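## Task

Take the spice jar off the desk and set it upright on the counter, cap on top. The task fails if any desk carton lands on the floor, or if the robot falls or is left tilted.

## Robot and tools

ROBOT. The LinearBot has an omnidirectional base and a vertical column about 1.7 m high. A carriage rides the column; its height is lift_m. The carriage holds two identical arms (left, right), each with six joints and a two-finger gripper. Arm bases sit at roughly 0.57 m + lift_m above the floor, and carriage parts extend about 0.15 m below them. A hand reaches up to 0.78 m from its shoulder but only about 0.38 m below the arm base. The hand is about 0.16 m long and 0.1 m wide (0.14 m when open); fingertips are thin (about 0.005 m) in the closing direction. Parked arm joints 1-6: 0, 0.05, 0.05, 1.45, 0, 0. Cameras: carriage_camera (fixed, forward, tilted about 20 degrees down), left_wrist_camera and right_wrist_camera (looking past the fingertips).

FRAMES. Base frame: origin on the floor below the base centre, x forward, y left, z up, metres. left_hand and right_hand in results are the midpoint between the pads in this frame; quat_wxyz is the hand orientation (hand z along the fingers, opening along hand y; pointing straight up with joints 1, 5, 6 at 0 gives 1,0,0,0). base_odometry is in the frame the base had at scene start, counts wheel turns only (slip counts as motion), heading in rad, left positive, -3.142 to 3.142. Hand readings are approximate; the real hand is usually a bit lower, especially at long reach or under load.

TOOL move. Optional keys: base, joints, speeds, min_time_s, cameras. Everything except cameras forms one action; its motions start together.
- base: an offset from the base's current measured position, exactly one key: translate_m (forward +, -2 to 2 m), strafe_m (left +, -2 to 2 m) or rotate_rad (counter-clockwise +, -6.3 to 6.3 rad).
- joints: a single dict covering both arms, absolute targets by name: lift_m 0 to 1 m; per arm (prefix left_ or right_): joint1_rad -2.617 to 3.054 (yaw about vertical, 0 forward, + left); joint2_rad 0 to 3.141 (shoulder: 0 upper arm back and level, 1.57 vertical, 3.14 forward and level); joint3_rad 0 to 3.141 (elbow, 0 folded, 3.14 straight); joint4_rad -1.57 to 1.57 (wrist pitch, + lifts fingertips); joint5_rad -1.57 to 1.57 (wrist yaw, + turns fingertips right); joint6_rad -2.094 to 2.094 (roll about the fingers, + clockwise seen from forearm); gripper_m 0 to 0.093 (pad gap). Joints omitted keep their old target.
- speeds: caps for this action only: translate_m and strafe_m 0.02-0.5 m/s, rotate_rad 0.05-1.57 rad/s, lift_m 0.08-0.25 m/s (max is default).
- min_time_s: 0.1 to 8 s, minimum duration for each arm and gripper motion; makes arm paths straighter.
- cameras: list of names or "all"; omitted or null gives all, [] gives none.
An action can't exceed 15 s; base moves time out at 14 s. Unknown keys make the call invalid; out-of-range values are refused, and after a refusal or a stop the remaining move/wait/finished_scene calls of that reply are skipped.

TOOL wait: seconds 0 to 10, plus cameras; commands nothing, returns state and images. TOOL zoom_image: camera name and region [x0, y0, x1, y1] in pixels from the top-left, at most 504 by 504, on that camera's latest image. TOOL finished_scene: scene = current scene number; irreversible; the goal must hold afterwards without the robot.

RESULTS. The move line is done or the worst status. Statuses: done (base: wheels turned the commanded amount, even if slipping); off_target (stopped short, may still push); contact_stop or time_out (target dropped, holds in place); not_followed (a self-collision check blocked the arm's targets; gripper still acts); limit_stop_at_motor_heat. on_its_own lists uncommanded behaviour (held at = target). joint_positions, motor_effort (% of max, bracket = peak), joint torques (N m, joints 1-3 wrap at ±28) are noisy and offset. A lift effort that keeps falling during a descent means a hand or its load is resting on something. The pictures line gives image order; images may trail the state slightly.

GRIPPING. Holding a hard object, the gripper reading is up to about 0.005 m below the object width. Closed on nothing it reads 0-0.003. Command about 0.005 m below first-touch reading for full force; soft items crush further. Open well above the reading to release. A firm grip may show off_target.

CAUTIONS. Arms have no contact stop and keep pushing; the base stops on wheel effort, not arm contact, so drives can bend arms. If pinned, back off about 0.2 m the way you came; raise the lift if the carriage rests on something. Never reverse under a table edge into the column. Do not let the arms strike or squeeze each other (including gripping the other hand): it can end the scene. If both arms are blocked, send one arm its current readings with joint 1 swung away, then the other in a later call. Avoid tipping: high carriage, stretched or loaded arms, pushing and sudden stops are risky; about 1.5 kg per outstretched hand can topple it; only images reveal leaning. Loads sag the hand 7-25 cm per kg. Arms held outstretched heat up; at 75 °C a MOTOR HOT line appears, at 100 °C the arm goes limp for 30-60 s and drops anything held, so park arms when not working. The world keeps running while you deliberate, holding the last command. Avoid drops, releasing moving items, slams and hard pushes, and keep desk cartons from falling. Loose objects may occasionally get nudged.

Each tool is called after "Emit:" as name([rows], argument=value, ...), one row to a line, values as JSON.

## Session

Emit:
move(joints={"lift_m": 0.9}, cameras=["carriage_camera"])

Emit:
move(base={"rotate_rad": 3.14}, cameras=["carriage_camera"])

Scene clock: 2.93 s.
Joint torques (N m): left_arm=[0.65 4.34 5.94 -0.22 -0.14 -0.05] | right_arm=[-0.03 4.36 7.05 -0.13 -0.01 -0.13]
move: done
base_odometry: x=+0.000 y=+0.000 heading=+0.000
base_status: not commanded
joint_positions: lift_m=+0.900 left_joint1_rad=-0.017 left_joint2_rad=+0.038 left_joint3_rad=+0.047 left_joint4_rad=+1.430 left_joint5_rad=+0.018 left_joint6_rad=-0.006 left_gripper_m=+0.09396 right_joint1_rad=-0.013 right_joint2_rad=+0.048 right_joint3_rad=+0.042 right_joint4_rad=+1.441 right_joint5_rad=+0.022 right_joint6_rad=-0.023 right_gripper_m=+0.09396
joint_status: all done
motor_effort: lift_m=+31(38) drive_wheels=-1(4)
left_hand: x=+0.2657 y=+0.3054 z=+1.8838 quat_wxyz=(+0.998, +0.009, +0.066, -0.012) (m; base frame)
right_hand: x=+0.2676 y=-0.3133 z=+1.8825 quat_wxyz=(+0.997, +0.011, +0.068, -0.019) (m; base frame)
pictures: carriage_camera
Images, in order (width x height): carriage_camera 504x504.

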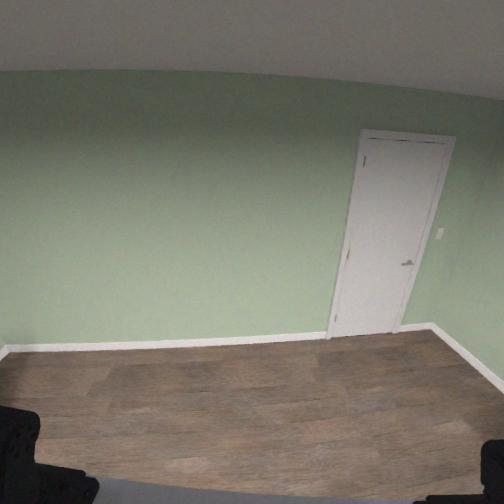

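Scene clock: 7.20 s.
Joint torques (N m): left_arm=[0.5 4.31 5.94 -0.19 -0.13 -0.05] | right_arm=[-0.03 4.41 6.99 -0.11 -0.01 -0.12]
move: done
base_odometry: x=+0.000 y=+0.000 heading=+3.139
base_status: done
joint_positions: lift_m=+0.900 left_joint1_rad=-0.017 left_joint2_rad=+0.038 left_joint3_rad=+0.047 left_joint4_rad=+1.428 left_joint5_rad=+0.018 left_joint6_rad=-0.006 left_gripper_m=+0.09398 right_joint1_rad=-0.013 right_joint2_rad=+0.048 right_joint3_rad=+0.042 right_joint4_rad=+1.438 right_joint5_rad=+0.022 right_joint6_rad=-0.023 right_gripper_m=+0.09398
joint_status: not commanded
motor_effort: lift_m=+31(31) drive_wheels=+6(19)
left_hand: x=+0.2661 y=+0.3054 z=+1.8837 quat_wxyz=(+0.998, +0.009, +0.067, -0.012) (m; base frame)
right_hand: x=+0.2684 y=-0.3133 z=+1.8824 quat_wxyz=(+0.997, +0.011, +0.069, -0.019) (m; base frame)
pictures: carriage_camera
Images, in order (width x height): carriage_camera 504x504.

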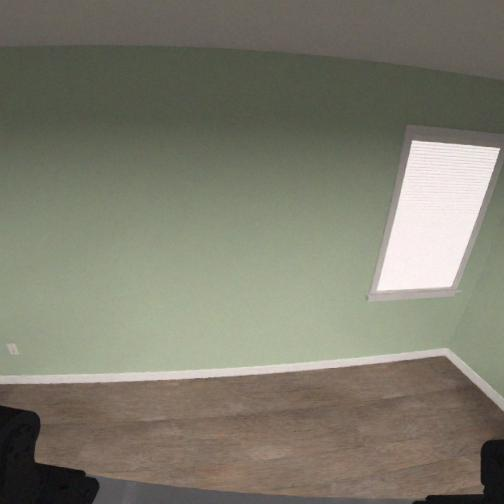

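Emit:
move(base={"rotate_rad": 1.57}, cameras=["carriage_camera"])

Emit:
zoom_image(camera="carriage_camera", region=[120, 220, 460, 460])

Scene clock: 15.30 s.
Joint torques (N m): left_arm=[0.62 4.33 5.86 -0.18 -0.13 -0.06] | right_arm=[-0.08 4.36 7.04 -0.09 -0.01 -0.11]
move: done
base_odometry: x=+0.000 y=+0.000 heading=-1.574
base_status: done
joint_positions: lift_m=+0.900 left_joint1_rad=-0.017 left_joint2_rad=+0.038 left_joint3_rad=+0.047 left_joint4_rad=+1.428 left_joint5_rad=+0.017 left_joint6_rad=-0.006 left_gripper_m=+0.09398 right_joint1_rad=-0.013 right_joint2_rad=+0.048 right_joint3_rad=+0.042 right_joint4_rad=+1.438 right_joint5_rad=+0.022 right_joint6_rad=-0.023 right_gripper_m=+0.09398
joint_status: not commanded
motor_effort: lift_m=+31(31) drive_wheels=+7(13)
left_hand: x=+0.2662 y=+0.3055 z=+1.8837 quat_wxyz=(+0.998, +0.009, +0.067, -0.012) (m; base frame)
right_hand: x=+0.2684 y=-0.3133 z=+1.8824 quat_wxyz=(+0.997, +0.011, +0.069, -0.019) (m; base frame)
pictures: carriage_camera
Images, in order (width x height): carriage_camera 504x504.

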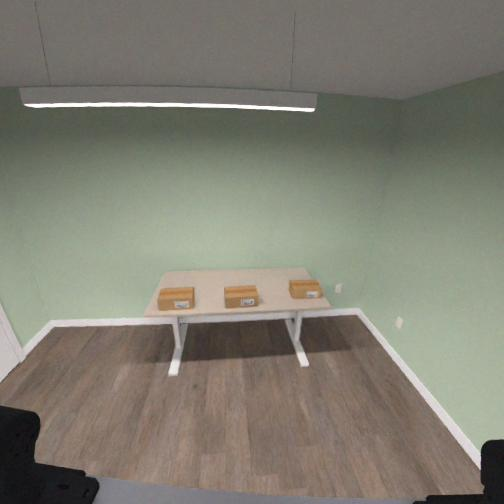

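Scaled by 1.482 from the camera's 504x504 image, which has a finer 720x720 frame.

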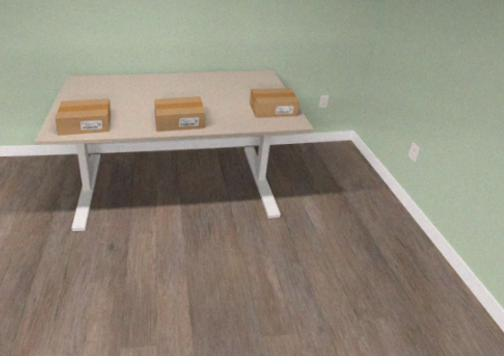

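Emit:
move(base={"rotate_rad": 0.06}, cameras=[])

Emit:
move(base={"translate_m": 1.0}, cameras=["carriage_camera"])

Emit:
zoom_image(camera="carriage_camera", region=[60, 300, 400, 480])

Scene clock: 22.63 s.
Joint torques (N m): left_arm=[0.58 4.31 5.9 -0.19 -0.13 -0.05] | right_arm=[-0.01 4.36 7.02 -0.1 0 -0.11]
move: done
base_odometry: x=+0.000 y=+0.000 heading=-1.515
base_status: done
joint_positions: lift_m=+0.900 left_joint1_rad=-0.017 left_joint2_rad=+0.038 left_joint3_rad=+0.047 left_joint4_rad=+1.428 left_joint5_rad=+0.017 left_joint6_rad=-0.006 left_gripper_m=+0.09398 right_joint1_rad=-0.013 right_joint2_rad=+0.048 right_joint3_rad=+0.042 right_joint4_rad=+1.438 right_joint5_rad=+0.022 right_joint6_rad=-0.023 right_gripper_m=+0.09398
joint_status: not commanded
motor_effort: lift_m=+31(31) drive_wheels=+7(13)
left_hand: x=+0.2662 y=+0.3055 z=+1.8837 quat_wxyz=(+0.998, +0.009, +0.067, -0.012) (m; base frame)
right_hand: x=+0.2684 y=-0.3133 z=+1.8824 quat_wxyz=(+0.997, +0.011, +0.069, -0.019) (m; base frame)
pictures: none
No camera images: "cameras" was empty.

Scene clock: 27.03 s.
Joint torques (N m): left_arm=[0.58 4.38 5.97 -0.18 -0.13 -0.05] | right_arm=[-0.03 4.37 7.08 -0.08 -0.01 -0.11]
move: done
base_odometry: x=+0.058 y=-0.998 heading=-1.514
base_status: done
joint_positions: lift_m=+0.900 left_joint1_rad=-0.017 left_joint2_rad=+0.038 left_joint3_rad=+0.047 left_joint4_rad=+1.427 left_joint5_rad=+0.017 left_joint6_rad=-0.006 left_gripper_m=+0.09398 right_joint1_rad=-0.013 right_joint2_rad=+0.048 right_joint3_rad=+0.042 right_joint4_rad=+1.436 right_joint5_rad=+0.022 right_joint6_rad=-0.023 right_gripper_m=+0.09398
joint_status: not commanded
motor_effort: lift_m=+31(31) drive_wheels=+8(24)
left_hand: x=+0.2665 y=+0.3055 z=+1.8837 quat_wxyz=(+0.998, +0.009, +0.068, -0.012) (m; base frame)
right_hand: x=+0.2688 y=-0.3133 z=+1.8824 quat_wxyz=(+0.997, +0.011, +0.070, -0.019) (m; base frame)
pictures: carriage_camera
Images, in order (width x height): carriage_camera 504x504.

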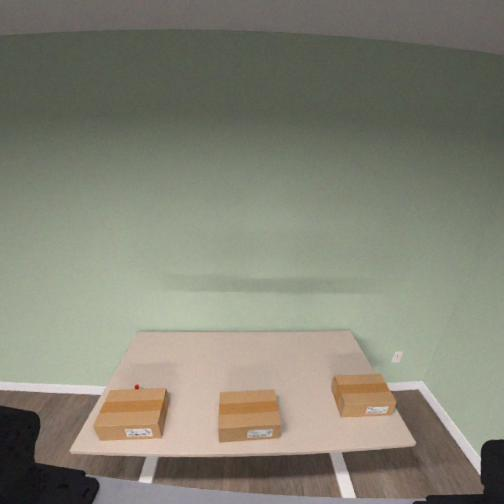

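Scaled by 1.482 from the camera's 504x504 image, which has a finer 720x720 frame.

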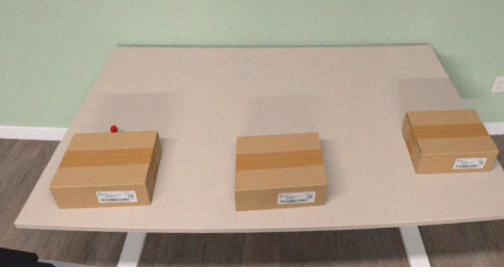

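Emit:
move(base={"strafe_m": 0.31}, cameras=[])

Emit:
move(base={"translate_m": 0.27}, joints={"lift_m": 0.75, "left_joint1_rad": 0, "left_joint2_rad": 2.76, "left_joint3_rad": 1.67, "left_joint4_rad": -0.466, "left_joint5_rad": 0, "left_joint6_rad": 0}, speeds={"translate_m": 0.2}, min_time_s=1.8, cameras=["carriage_camera", "left_wrist_camera"])

Emit:
zoom_image(camera="left_wrist_camera", region=[120, 0, 420, 300])

Scene clock: 45.70 s.
Joint torques (N m): left_arm=[0.76 4.3 5.94 -0.2 -0.14 -0.06] | right_arm=[0.01 4.38 7.05 -0.08 0 -0.13]
move: done
base_odometry: x=+0.367 y=-0.981 heading=-1.514
base_status: done
joint_positions: lift_m=+0.900 left_joint1_rad=-0.018 left_joint2_rad=+0.038 left_joint3_rad=+0.047 left_joint4_rad=+1.428 left_joint5_rad=+0.017 left_joint6_rad=-0.006 left_gripper_m=+0.09398 right_joint1_rad=-0.013 right_joint2_rad=+0.048 right_joint3_rad=+0.042 right_joint4_rad=+1.436 right_joint5_rad=+0.022 right_joint6_rad=-0.023 right_gripper_m=+0.09398
joint_status: not commanded
motor_effort: lift_m=+31(31) drive_wheels=-5(12)
left_hand: x=+0.2662 y=+0.3055 z=+1.8837 quat_wxyz=(+0.998, +0.009, +0.067, -0.012) (m; base frame)
right_hand: x=+0.2688 y=-0.3133 z=+1.8824 quat_wxyz=(+0.997, +0.011, +0.070, -0.019) (m; base frame)
pictures: none
No camera images: "cameras" was empty.

Scene clock: 48.13 s.
Joint torques (N m): left_arm=[0.92 -14.53 6.42 0.5 -0.21 0.02] | right_arm=[0.03 4.37 7.05 -0.1 0 -0.12]
move: done
base_odometry: x=+0.383 y=-1.251 heading=-1.513
base_status: done
joint_positions: lift_m=+0.750 left_joint1_rad=-0.005 left_joint2_rad=+2.749 left_joint3_rad=+1.654 left_joint4_rad=-0.450 left_joint5_rad=+0.008 left_joint6_rad=-0.006 left_gripper_m=+0.09399 right_joint1_rad=-0.013 right_joint2_rad=+0.047 right_joint3_rad=+0.042 right_joint4_rad=+1.438 right_joint5_rad=+0.022 right_joint6_rad=-0.023 right_gripper_m=+0.09398
joint_status: all done
motor_effort: lift_m=+27(28) drive_wheels=-8(12)
left_hand: x=+0.6684 y=+0.3056 z=+1.0831 quat_wxyz=(+0.013, +0.000, +1.000, -0.004) (m; base frame)
right_hand: x=+0.2684 y=-0.3133 z=+1.7328 quat_wxyz=(+0.997, +0.011, +0.069, -0.019) (m; base frame)
pictures: carriage_camera, left_wrist_camera
Images, in order (width x height): carriage_camera 504x504, left_wrist_camera 504x504.

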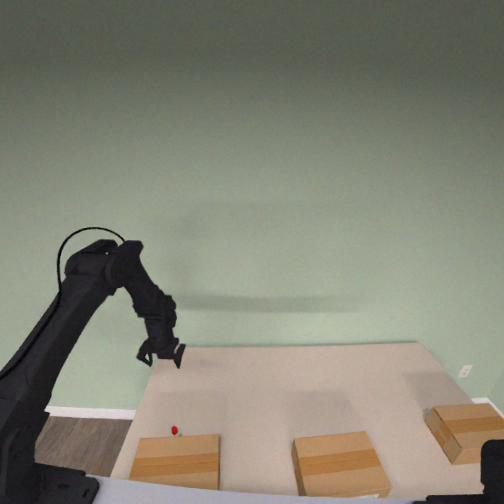

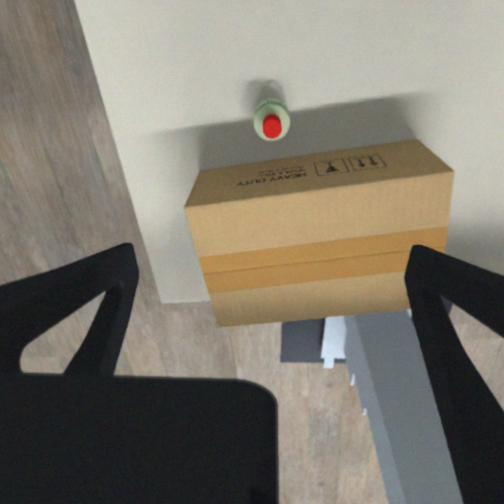

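Scaled by 1.680 from the camera's 504x504 image, which has a finer 720x720 frame.

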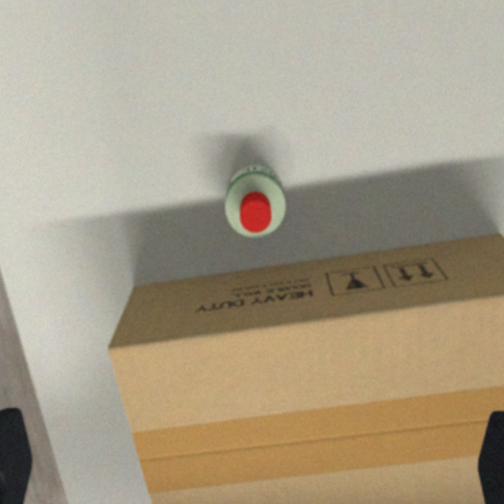

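Emit:
move(joints={"lift_m": 0.57, "left_joint1_rad": 0, "left_joint2_rad": 2.705, "left_joint3_rad": 1.545, "left_joint4_rad": -0.385, "left_joint5_rad": 0, "left_joint6_rad": -0.12}, min_time_s=0.8, cameras=["left_wrist_camera"])

Emit:
zoom_image(camera="left_wrist_camera", region=[120, 0, 420, 300])

Scene clock: 69.33 s.
Joint torques (N m): left_arm=[0.95 -18.69 3.44 0.67 -0.21 -0.14] | right_arm=[0.02 4.37 7.01 -0.08 0 -0.12]
move: done
base_odometry: x=+0.383 y=-1.251 heading=-1.513
base_status: not commanded
joint_positions: lift_m=+0.570 left_joint1_rad=-0.005 left_joint2_rad=+2.743 left_joint3_rad=+1.551 left_joint4_rad=-0.397 left_joint5_rad=+0.007 left_joint6_rad=-0.111 left_gripper_m=+0.09399 right_joint1_rad=-0.013 right_joint2_rad=+0.047 right_joint3_rad=+0.042 right_joint4_rad=+1.438 right_joint5_rad=+0.022 right_joint6_rad=-0.023 right_gripper_m=+0.09398
joint_status: all done
motor_effort: lift_m=+28(29) drive_wheels=-7(9)
left_hand: x=+0.6379 y=+0.3059 z=+0.8894 quat_wxyz=(-0.009, -0.053, +0.999, -0.003) (m; base frame)
right_hand: x=+0.2684 y=-0.3133 z=+1.5527 quat_wxyz=(+0.997, +0.011, +0.069, -0.019) (m; base frame)
pictures: left_wrist_camera
Images, in order (width x height): left_wrist_camera 504x504.

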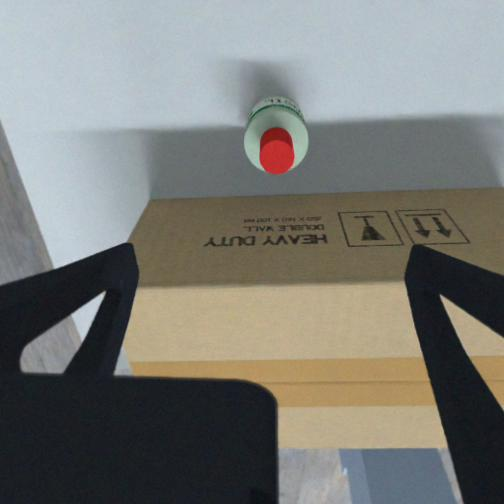

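Scaled by 1.680 from the camera's 504x504 image, which has a finer 720x720 frame.

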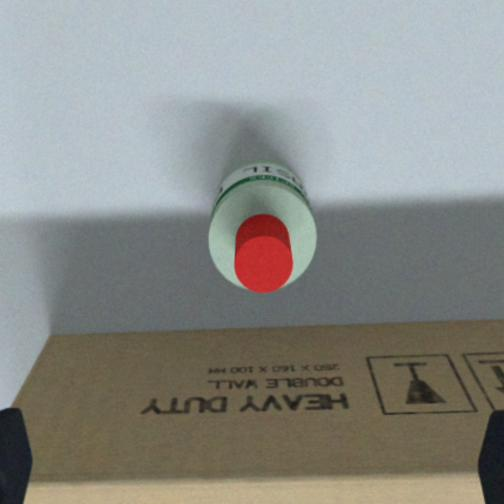

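Emit:
move(joints={"lift_m": 0.53, "left_joint1_rad": -0.012, "left_joint2_rad": 2.695, "left_joint3_rad": 1.572, "left_joint4_rad": -0.395, "left_joint5_rad": 0, "left_joint6_rad": -0.12}, min_time_s=0.6, cameras=["left_wrist_camera"])

Emit:
move(joints={"lift_m": 0.43}, speeds={"lift_m": 0.12}, cameras=["left_wrist_camera"])

Scene clock: 93.30 s.
Joint torques (N m): left_arm=[0.12 -17.78 6.16 0.57 -0.22 -0.14] | right_arm=[0.03 4.4 7.06 -0.09 -0.01 -0.11]
move: done
base_odometry: x=+0.383 y=-1.251 heading=-1.513
base_status: not commanded
joint_positions: lift_m=+0.530 left_joint1_rad=-0.007 left_joint2_rad=+2.723 left_joint3_rad=+1.554 left_joint4_rad=-0.394 left_joint5_rad=+0.007 left_joint6_rad=-0.112 left_gripper_m=+0.09399 right_joint1_rad=-0.013 right_joint2_rad=+0.047 right_joint3_rad=+0.041 right_joint4_rad=+1.438 right_joint5_rad=+0.022 right_joint6_rad=-0.023 right_gripper_m=+0.09398
joint_status: all done
motor_effort: lift_m=+28(28) drive_wheels=+5(8)
left_hand: x=+0.6472 y=+0.3049 z=+0.8576 quat_wxyz=(+0.004, -0.052, +0.999, -0.004) (m; base frame)
right_hand: x=+0.2686 y=-0.3133 z=+1.5125 quat_wxyz=(+0.997, +0.011, +0.070, -0.019) (m; base frame)
pictures: left_wrist_camera
Images, in order (width x height): left_wrist_camera 504x504.

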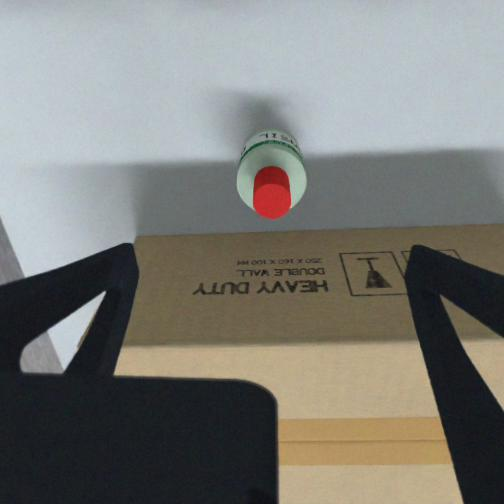

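Scene clock: 94.53 s.
Joint torques (N m): left_arm=[0.35 -17.32 5.65 0.57 -0.2 -0.13] | right_arm=[-0.01 4.4 7.15 -0.08 -0.01 -0.12]
move: done
base_odometry: x=+0.383 y=-1.251 heading=-1.513
base_status: not commanded
joint_positions: lift_m=+0.430 left_joint1_rad=-0.007 left_joint2_rad=+2.719 left_joint3_rad=+1.559 left_joint4_rad=-0.395 left_joint5_rad=+0.007 left_joint6_rad=-0.112 left_gripper_m=+0.09399 right_joint1_rad=-0.013 right_joint2_rad=+0.047 right_joint3_rad=+0.041 right_joint4_rad=+1.438 right_joint5_rad=+0.022 right_joint6_rad=-0.023 right_gripper_m=+0.09398
joint_status: all done
motor_effort: lift_m=+28(28) drive_wheels=+5(9)
left_hand: x=+0.6506 y=+0.3049 z=+0.7601 quat_wxyz=(+0.008, -0.053, +0.999, -0.004) (m; base frame)
right_hand: x=+0.2686 y=-0.3133 z=+1.4125 quat_wxyz=(+0.997, +0.011, +0.070, -0.019) (m; base frame)
pictures: left_wrist_camera
Images, in order (width x height): left_wrist_camera 504x504.

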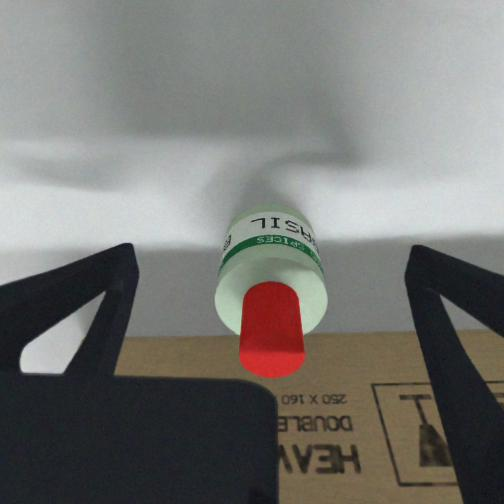

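Emit:
move(joints={"lift_m": 0.425, "left_joint1_rad": -0.012, "left_joint2_rad": 2.683, "left_joint3_rad": 1.488, "left_joint4_rad": -0.348, "left_joint5_rad": 0, "left_joint6_rad": -0.12}, min_time_s=0.6, cameras=["left_wrist_camera"])

Scene clock: 113.90 s.
Joint torques (N m): left_arm=[0.23 -18.03 3.04 0.68 -0.2 -0.12] | right_arm=[0.01 4.38 7.13 -0.09 -0.01 -0.12]
move: done
base_odometry: x=+0.383 y=-1.251 heading=-1.513
base_status: not commanded
joint_positions: lift_m=+0.425 left_joint1_rad=-0.007 left_joint2_rad=+2.716 left_joint3_rad=+1.497 left_joint4_rad=-0.362 left_joint5_rad=+0.007 left_joint6_rad=-0.112 left_gripper_m=+0.09399 right_joint1_rad=-0.013 right_joint2_rad=+0.047 right_joint3_rad=+0.041 right_joint4_rad=+1.438 right_joint5_rad=+0.022 right_joint6_rad=-0.023 right_gripper_m=+0.09398
joint_status: all done
motor_effort: lift_m=+27(30) drive_wheels=+6(9)
left_hand: x=+0.6314 y=+0.3050 z=+0.7469 quat_wxyz=(-0.005, -0.053, +0.999, -0.003) (m; base frame)
right_hand: x=+0.2686 y=-0.3133 z=+1.4075 quat_wxyz=(+0.997, +0.011, +0.070, -0.019) (m; base frame)
pictures: left_wrist_camera
Images, in order (width x height): left_wrist_camera 504x504.

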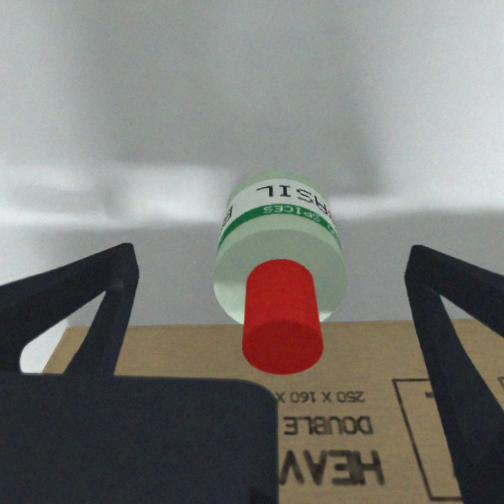

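Emit:
move(joints={"lift_m": 0.416}, speeds={"lift_m": 0.08}, cameras=[])

Emit:
move(joints={"left_gripper_m": 0.028}, min_time_s=1.3, cameras=["left_wrist_camera"])

Scene clock: 122.27 s.
Joint torques (N m): left_arm=[0.23 -17.37 3.37 0.67 -0.21 -0.13] | right_arm=[0.01 4.38 7.12 -0.09 -0.01 -0.12]
move: done
base_odometry: x=+0.383 y=-1.251 heading=-1.513
base_status: not commanded
joint_positions: lift_m=+0.416 left_joint1_rad=-0.007 left_joint2_rad=+2.711 left_joint3_rad=+1.495 left_joint4_rad=-0.355 left_joint5_rad=+0.007 left_joint6_rad=-0.112 left_gripper_m=+0.09399 right_joint1_rad=-0.013 right_joint2_rad=+0.047 right_joint3_rad=+0.041 right_joint4_rad=+1.438 right_joint5_rad=+0.022 right_joint6_rad=-0.023 right_gripper_m=+0.09398
joint_status: all done
motor_effort: lift_m=+28(28) drive_wheels=+4(10)
left_hand: x=+0.6342 y=+0.3050 z=+0.7397 quat_wxyz=(+0.000, -0.053, +0.999, -0.003) (m; base frame)
right_hand: x=+0.2686 y=-0.3133 z=+1.3985 quat_wxyz=(+0.997, +0.011, +0.070, -0.019) (m; base frame)
pictures: none
No camera images: "cameras" was empty.

Scene clock: 123.87 s.
Joint torques (N m): left_arm=[0.18 -17.43 3.32 0.65 -0.2 -0.13] | right_arm=[0.05 4.41 7.13 -0.09 -0.01 -0.13]
move: off_target
base_odometry: x=+0.383 y=-1.251 heading=-1.513
base_status: not commanded
joint_positions: lift_m=+0.416 left_joint1_rad=-0.007 left_joint2_rad=+2.711 left_joint3_rad=+1.495 left_joint4_rad=-0.355 left_joint5_rad=+0.007 left_joint6_rad=-0.112 left_gripper_m=+0.03749 right_joint1_rad=-0.013 right_joint2_rad=+0.047 right_joint3_rad=+0.041 right_joint4_rad=+1.438 right_joint5_rad=+0.022 right_joint6_rad=-0.023 right_gripper_m=+0.09398
joint_status: left_gripper_m off_target (ended at +0.03752, target +0.02800)
motor_effort: lift_m=+28(28) drive_wheels=+6(9)
left_hand: x=+0.6342 y=+0.3050 z=+0.7397 quat_wxyz=(+0.000, -0.053, +0.999, -0.003) (m; base frame)
right_hand: x=+0.2686 y=-0.3133 z=+1.3985 quat_wxyz=(+0.997, +0.011, +0.070, -0.019) (m; base frame)
pictures: left_wrist_camera
Images, in order (width x height): left_wrist_camera 504x504.

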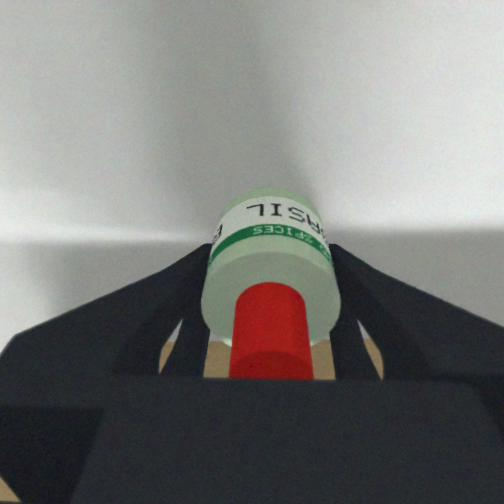

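Emit:
move(joints={"lift_m": 0.73}, cameras=["left_wrist_camera"])

Emit:
move(base={"translate_m": -0.7}, cameras=[])

Emit:
move(base={"rotate_rad": 3.14}, cameras=["carriage_camera"])

Emit:
move(base={"translate_m": 1.5}, cameras=["carriage_camera", "left_wrist_camera"])

Scene clock: 144.30 s.
Joint torques (N m): left_arm=[0.23 -16.79 3.43 0.6 -0.2 -0.12] | right_arm=[0.02 4.38 7.12 -0.08 -0.01 -0.11]
move: done
base_odometry: x=+0.383 y=-1.251 heading=-1.513
base_status: not commanded
joint_positions: lift_m=+0.730 left_joint1_rad=-0.007 left_joint2_rad=+2.704 left_joint3_rad=+1.493 left_joint4_rad=-0.352 left_joint5_rad=+0.007 left_joint6_rad=-0.113 left_gripper_m=+0.03749 right_joint1_rad=-0.013 right_joint2_rad=+0.047 right_joint3_rad=+0.041 right_joint4_rad=+1.438 right_joint5_rad=+0.022 right_joint6_rad=-0.023 right_gripper_m=+0.09398
joint_status: all done
motor_effort: lift_m=+31(37) drive_wheels=+5(9)
left_hand: x=+0.6364 y=+0.3050 z=+1.0558 quat_wxyz=(+0.004, -0.053, +0.999, -0.004) (m; base frame)
right_hand: x=+0.2686 y=-0.3133 z=+1.7122 quat_wxyz=(+0.997, +0.011, +0.070, -0.019) (m; base frame)
pictures: left_wrist_camera
Images, in order (width x height): left_wrist_camera 504x504.

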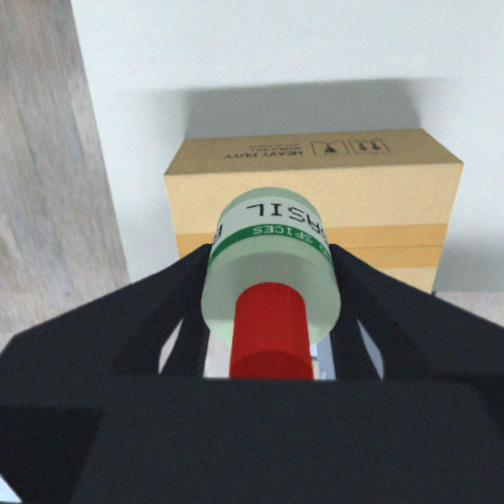

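Scene clock: 147.97 s.
Joint torques (N m): left_arm=[0.43 -16.79 3.59 0.6 -0.19 -0.13] | right_arm=[-0.02 4.4 7.08 -0.1 -0.01 -0.12]
move: done
base_odometry: x=+0.343 y=-0.552 heading=-1.513
base_status: done
joint_positions: lift_m=+0.730 left_joint1_rad=-0.009 left_joint2_rad=+2.704 left_joint3_rad=+1.493 left_joint4_rad=-0.349 left_joint5_rad=+0.006 left_joint6_rad=-0.113 left_gripper_m=+0.03749 right_joint1_rad=-0.013 right_joint2_rad=+0.047 right_joint3_rad=+0.041 right_joint4_rad=+1.438 right_joint5_rad=+0.022 right_joint6_rad=-0.023 right_gripper_m=+0.09398
joint_status: not commanded
motor_effort: lift_m=+31(31) drive_wheels=-3(15)
left_hand: x=+0.6372 y=+0.3043 z=+1.0558 quat_wxyz=(+0.006, -0.052, +0.999, -0.003) (m; base frame)
right_hand: x=+0.2685 y=-0.3133 z=+1.7122 quat_wxyz=(+0.997, +0.011, +0.070, -0.019) (m; base frame)
pictures: none
No camera images: "cameras" was empty.

Scene clock: 152.23 s.
Joint torques (N m): left_arm=[0.4 -16.79 3.56 0.53 -0.12 -0.13] | right_arm=[-0.01 4.44 7.1 -0.07 -0.01 -0.12]
move: done
base_odometry: x=+0.343 y=-0.552 heading=+1.626
base_status: done
joint_positions: lift_m=+0.730 left_joint1_rad=-0.009 left_joint2_rad=+2.704 left_joint3_rad=+1.493 left_joint4_rad=-0.341 left_joint5_rad=+0.000 left_joint6_rad=-0.113 left_gripper_m=+0.03750 right_joint1_rad=-0.013 right_joint2_rad=+0.047 right_joint3_rad=+0.041 right_joint4_rad=+1.436 right_joint5_rad=+0.022 right_joint6_rad=-0.023 right_gripper_m=+0.09400
joint_status: not commanded
motor_effort: lift_m=+31(31) drive_wheels=+5(19)
left_hand: x=+0.6392 y=+0.3054 z=+1.0558 quat_wxyz=(+0.010, -0.052, +0.999, -0.001) (m; base frame)
right_hand: x=+0.2691 y=-0.3133 z=+1.7121 quat_wxyz=(+0.997, +0.011, +0.071, -0.019) (m; base frame)
pictures: carriage_camera
Images, in order (width x height): carriage_camera 504x504.

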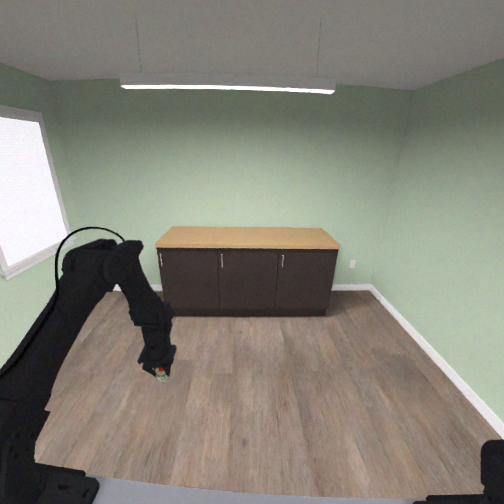

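Scene clock: 157.63 s.
Joint torques (N m): left_arm=[0.42 -16.76 3.56 0.56 -0.12 -0.12] | right_arm=[-0.03 4.41 7.08 -0.07 -0.01 -0.12]
move: done
base_odometry: x=+0.257 y=+0.946 heading=+1.628
base_status: done
joint_positions: lift_m=+0.730 left_joint1_rad=-0.009 left_joint2_rad=+2.704 left_joint3_rad=+1.493 left_joint4_rad=-0.344 left_joint5_rad=+0.000 left_joint6_rad=-0.113 left_gripper_m=+0.03750 right_joint1_rad=-0.013 right_joint2_rad=+0.047 right_joint3_rad=+0.041 right_joint4_rad=+1.436 right_joint5_rad=+0.022 right_joint6_rad=-0.023 right_gripper_m=+0.09400
joint_status: not commanded
motor_effort: lift_m=+31(31) drive_wheels=-11(23)
left_hand: x=+0.6383 y=+0.3052 z=+1.0558 quat_wxyz=(+0.008, -0.052, +0.999, +0.000) (m; base frame)
right_hand: x=+0.2689 y=-0.3133 z=+1.7122 quat_wxyz=(+0.997, +0.011, +0.070, -0.019) (m; base frame)
pictures: carriage_camera, left_wrist_camera
Images, in order (width x height): carriage_camera 504x504, left_wrist_camera 504x504.

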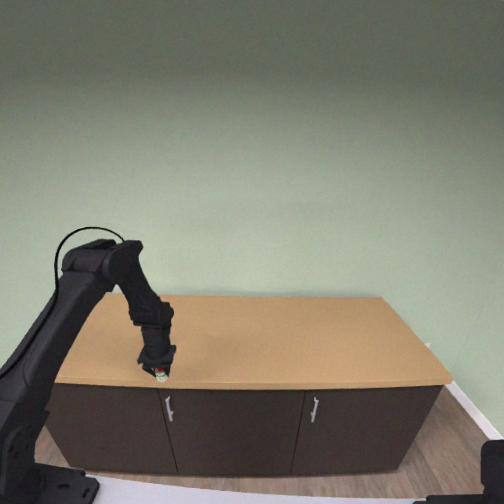

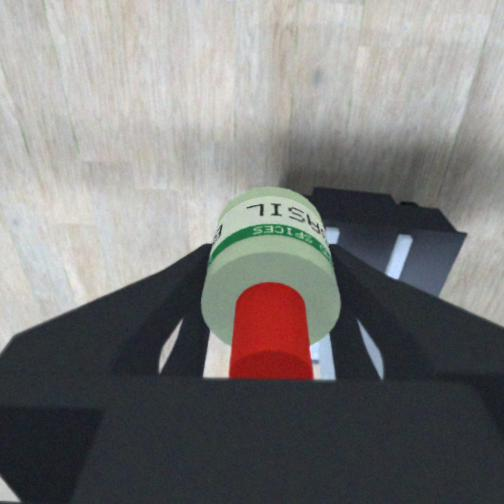

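Emit:
move(base={"translate_m": 0.26}, speeds={"translate_m": 0.3}, cameras=["carriage_camera"])

Emit:
move(joints={"lift_m": 0.618}, cameras=[])

Emit:
move(joints={"lift_m": 0.604}, speeds={"lift_m": 0.08}, cameras=["left_wrist_camera"])

Scene clock: 165.73 s.
Joint torques (N m): left_arm=[0.43 -16.79 3.58 0.57 -0.13 -0.12] | right_arm=[0.01 4.36 7.13 -0.07 -0.01 -0.11]
move: done
base_odometry: x=+0.242 y=+1.205 heading=+1.629
base_status: done
joint_positions: lift_m=+0.730 left_joint1_rad=-0.009 left_joint2_rad=+2.704 left_joint3_rad=+1.493 left_joint4_rad=-0.347 left_joint5_rad=+0.000 left_joint6_rad=-0.113 left_gripper_m=+0.03750 right_joint1_rad=-0.013 right_joint2_rad=+0.047 right_joint3_rad=+0.041 right_joint4_rad=+1.436 right_joint5_rad=+0.022 right_joint6_rad=-0.023 right_gripper_m=+0.09400
joint_status: not commanded
motor_effort: lift_m=+31(31) drive_wheels=+4(18)
left_hand: x=+0.6377 y=+0.3052 z=+1.0558 quat_wxyz=(+0.007, -0.052, +0.999, +0.000) (m; base frame)
right_hand: x=+0.2690 y=-0.3133 z=+1.7121 quat_wxyz=(+0.997, +0.011, +0.071, -0.019) (m; base frame)
pictures: carriage_camera
Images, in order (width x height): carriage_camera 504x504.

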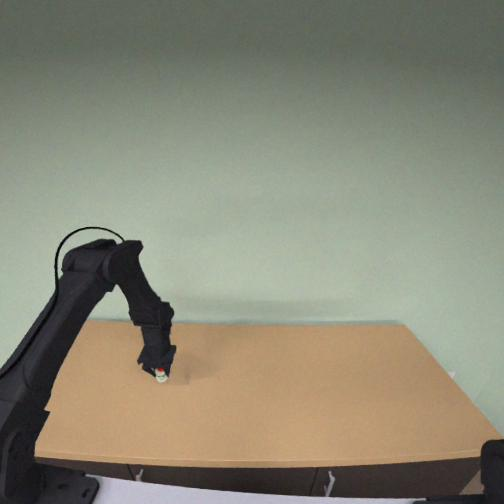

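Scene clock: 166.70 s.
Joint torques (N m): left_arm=[0.4 -16.44 3.6 0.58 -0.12 -0.12] | right_arm=[-0.01 4.34 7.1 -0.08 -0.02 -0.12]
move: done
base_odometry: x=+0.242 y=+1.205 heading=+1.629
base_status: not commanded
joint_positions: lift_m=+0.618 left_joint1_rad=-0.009 left_joint2_rad=+2.701 left_joint3_rad=+1.493 left_joint4_rad=-0.347 left_joint5_rad=+0.000 left_joint6_rad=-0.113 left_gripper_m=+0.03750 right_joint1_rad=-0.013 right_joint2_rad=+0.047 right_joint3_rad=+0.041 right_joint4_rad=+1.436 right_joint5_rad=+0.022 right_joint6_rad=-0.023 right_gripper_m=+0.09400
joint_status: all done
motor_effort: lift_m=+28(30) drive_wheels=+5(11)
left_hand: x=+0.6388 y=+0.3052 z=+0.9452 quat_wxyz=(+0.008, -0.052, +0.999, +0.000) (m; base frame)
right_hand: x=+0.2690 y=-0.3133 z=+1.6004 quat_wxyz=(+0.997, +0.011, +0.071, -0.019) (m; base frame)
pictures: none
No camera images: "cameras" was empty.

Scene clock: 167.23 s.
Joint torques (N m): left_arm=[0.39 -16.5 3.62 0.62 -0.12 -0.12] | right_arm=[0.01 4.38 7.06 -0.07 -0.01 -0.13]
move: done
base_odometry: x=+0.242 y=+1.205 heading=+1.629
base_status: not commanded
joint_positions: lift_m=+0.604 left_joint1_rad=-0.009 left_joint2_rad=+2.700 left_joint3_rad=+1.493 left_joint4_rad=-0.347 left_joint5_rad=+0.000 left_joint6_rad=-0.113 left_gripper_m=+0.03750 right_joint1_rad=-0.013 right_joint2_rad=+0.047 right_joint3_rad=+0.041 right_joint4_rad=+1.436 right_joint5_rad=+0.022 right_joint6_rad=-0.023 right_gripper_m=+0.09400
joint_status: all done
motor_effort: lift_m=+27(28) drive_wheels=+6(11)
left_hand: x=+0.6390 y=+0.3052 z=+0.9316 quat_wxyz=(+0.009, -0.052, +0.999, -0.001) (m; base frame)
right_hand: x=+0.2690 y=-0.3133 z=+1.5864 quat_wxyz=(+0.997, +0.011, +0.071, -0.019) (m; base frame)
pictures: left_wrist_camera
Images, in order (width x height): left_wrist_camera 504x504.

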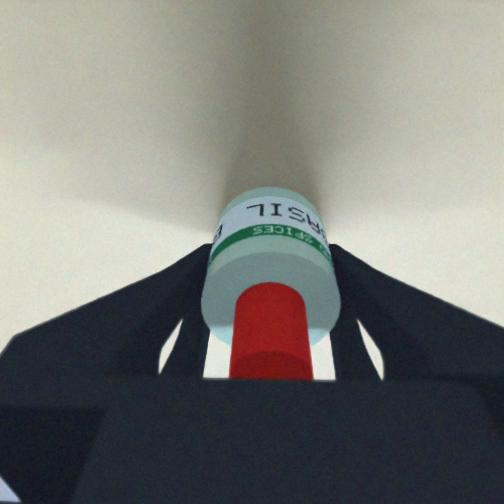

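Emit:
move(joints={"lift_m": 0.599}, speeds={"lift_m": 0.08}, cameras=[])

Emit:
move(joints={"left_gripper_m": 0.093}, min_time_s=1.3, cameras=["left_wrist_camera"])

Emit:
move(joints={"lift_m": 0.73}, cameras=["left_wrist_camera"])

Scene clock: 174.33 s.
Joint torques (N m): left_arm=[0.31 -15.8 3.6 0.65 -0.14 -0.13] | right_arm=[0.02 4.42 7.12 -0.06 -0.01 -0.13]
move: done
base_odometry: x=+0.242 y=+1.205 heading=+1.629
base_status: not commanded
joint_positions: lift_m=+0.599 left_joint1_rad=-0.009 left_joint2_rad=+2.693 left_joint3_rad=+1.493 left_joint4_rad=-0.349 left_joint5_rad=+0.000 left_joint6_rad=-0.113 left_gripper_m=+0.03750 right_joint1_rad=-0.013 right_joint2_rad=+0.047 right_joint3_rad=+0.041 right_joint4_rad=+1.436 right_joint5_rad=+0.022 right_joint6_rad=-0.023 right_gripper_m=+0.09400
joint_status: all done
motor_effort: lift_m=+26(26) drive_wheels=-8(10)
left_hand: x=+0.6409 y=+0.3052 z=+0.9295 quat_wxyz=(+0.011, -0.052, +0.999, -0.001) (m; base frame)
right_hand: x=+0.2690 y=-0.3133 z=+1.5816 quat_wxyz=(+0.997, +0.011, +0.071, -0.019) (m; base frame)
pictures: none
No camera images: "cameras" was empty.

Scene clock: 175.93 s.
Joint torques (N m): left_arm=[0.38 -15.73 3.64 0.63 -0.13 -0.12] | right_arm=[0.03 4.41 7.09 -0.07 -0.01 -0.12]
move: done
base_odometry: x=+0.242 y=+1.205 heading=+1.629
base_status: not commanded
joint_positions: lift_m=+0.599 left_joint1_rad=-0.009 left_joint2_rad=+2.693 left_joint3_rad=+1.493 left_joint4_rad=-0.348 left_joint5_rad=+0.000 left_joint6_rad=-0.113 left_gripper_m=+0.09292 right_joint1_rad=-0.013 right_joint2_rad=+0.047 right_joint3_rad=+0.041 right_joint4_rad=+1.436 right_joint5_rad=+0.022 right_joint6_rad=-0.023 right_gripper_m=+0.09400
joint_status: all done
motor_effort: lift_m=+26(26) drive_wheels=+5(9)
left_hand: x=+0.6410 y=+0.3052 z=+0.9295 quat_wxyz=(+0.011, -0.052, +0.999, -0.001) (m; base frame)
right_hand: x=+0.2690 y=-0.3133 z=+1.5816 quat_wxyz=(+0.997, +0.011, +0.071, -0.019) (m; base frame)
pictures: left_wrist_camera
Images, in order (width x height): left_wrist_camera 504x504.

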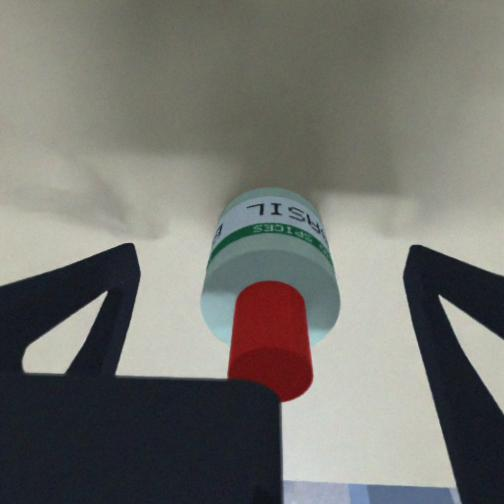

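Scene clock: 177.00 s.
Joint torques (N m): left_arm=[0.39 -15.64 3.62 0.64 -0.13 -0.13] | right_arm=[0.02 4.41 7.08 -0.07 -0.01 -0.11]
move: done
base_odometry: x=+0.242 y=+1.205 heading=+1.629
base_status: not commanded
joint_positions: lift_m=+0.730 left_joint1_rad=-0.009 left_joint2_rad=+2.693 left_joint3_rad=+1.493 left_joint4_rad=-0.348 left_joint5_rad=+0.000 left_joint6_rad=-0.113 left_gripper_m=+0.09292 right_joint1_rad=-0.013 right_joint2_rad=+0.047 right_joint3_rad=+0.041 right_joint4_rad=+1.436 right_joint5_rad=+0.022 right_joint6_rad=-0.023 right_gripper_m=+0.09400
joint_status: all done
motor_effort: lift_m=+31(38) drive_wheels=+6(11)
left_hand: x=+0.6410 y=+0.3052 z=+1.0600 quat_wxyz=(+0.011, -0.052, +0.999, -0.001) (m; base frame)
right_hand: x=+0.2690 y=-0.3133 z=+1.7121 quat_wxyz=(+0.997, +0.011, +0.071, -0.019) (m; base frame)
pictures: left_wrist_camera
Images, in order (width x height): left_wrist_camera 504x504.

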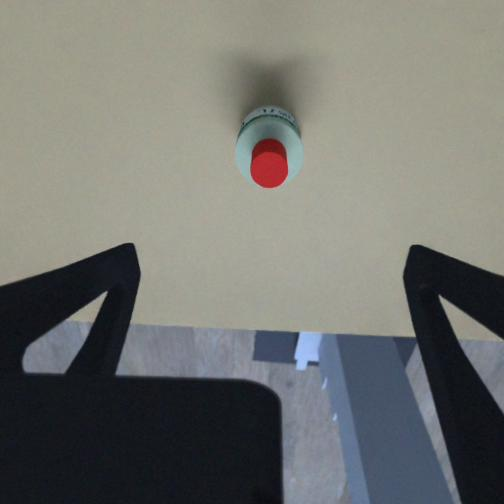

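Emit:
finished_scene(scene=3)

The scene is finished: the task was done.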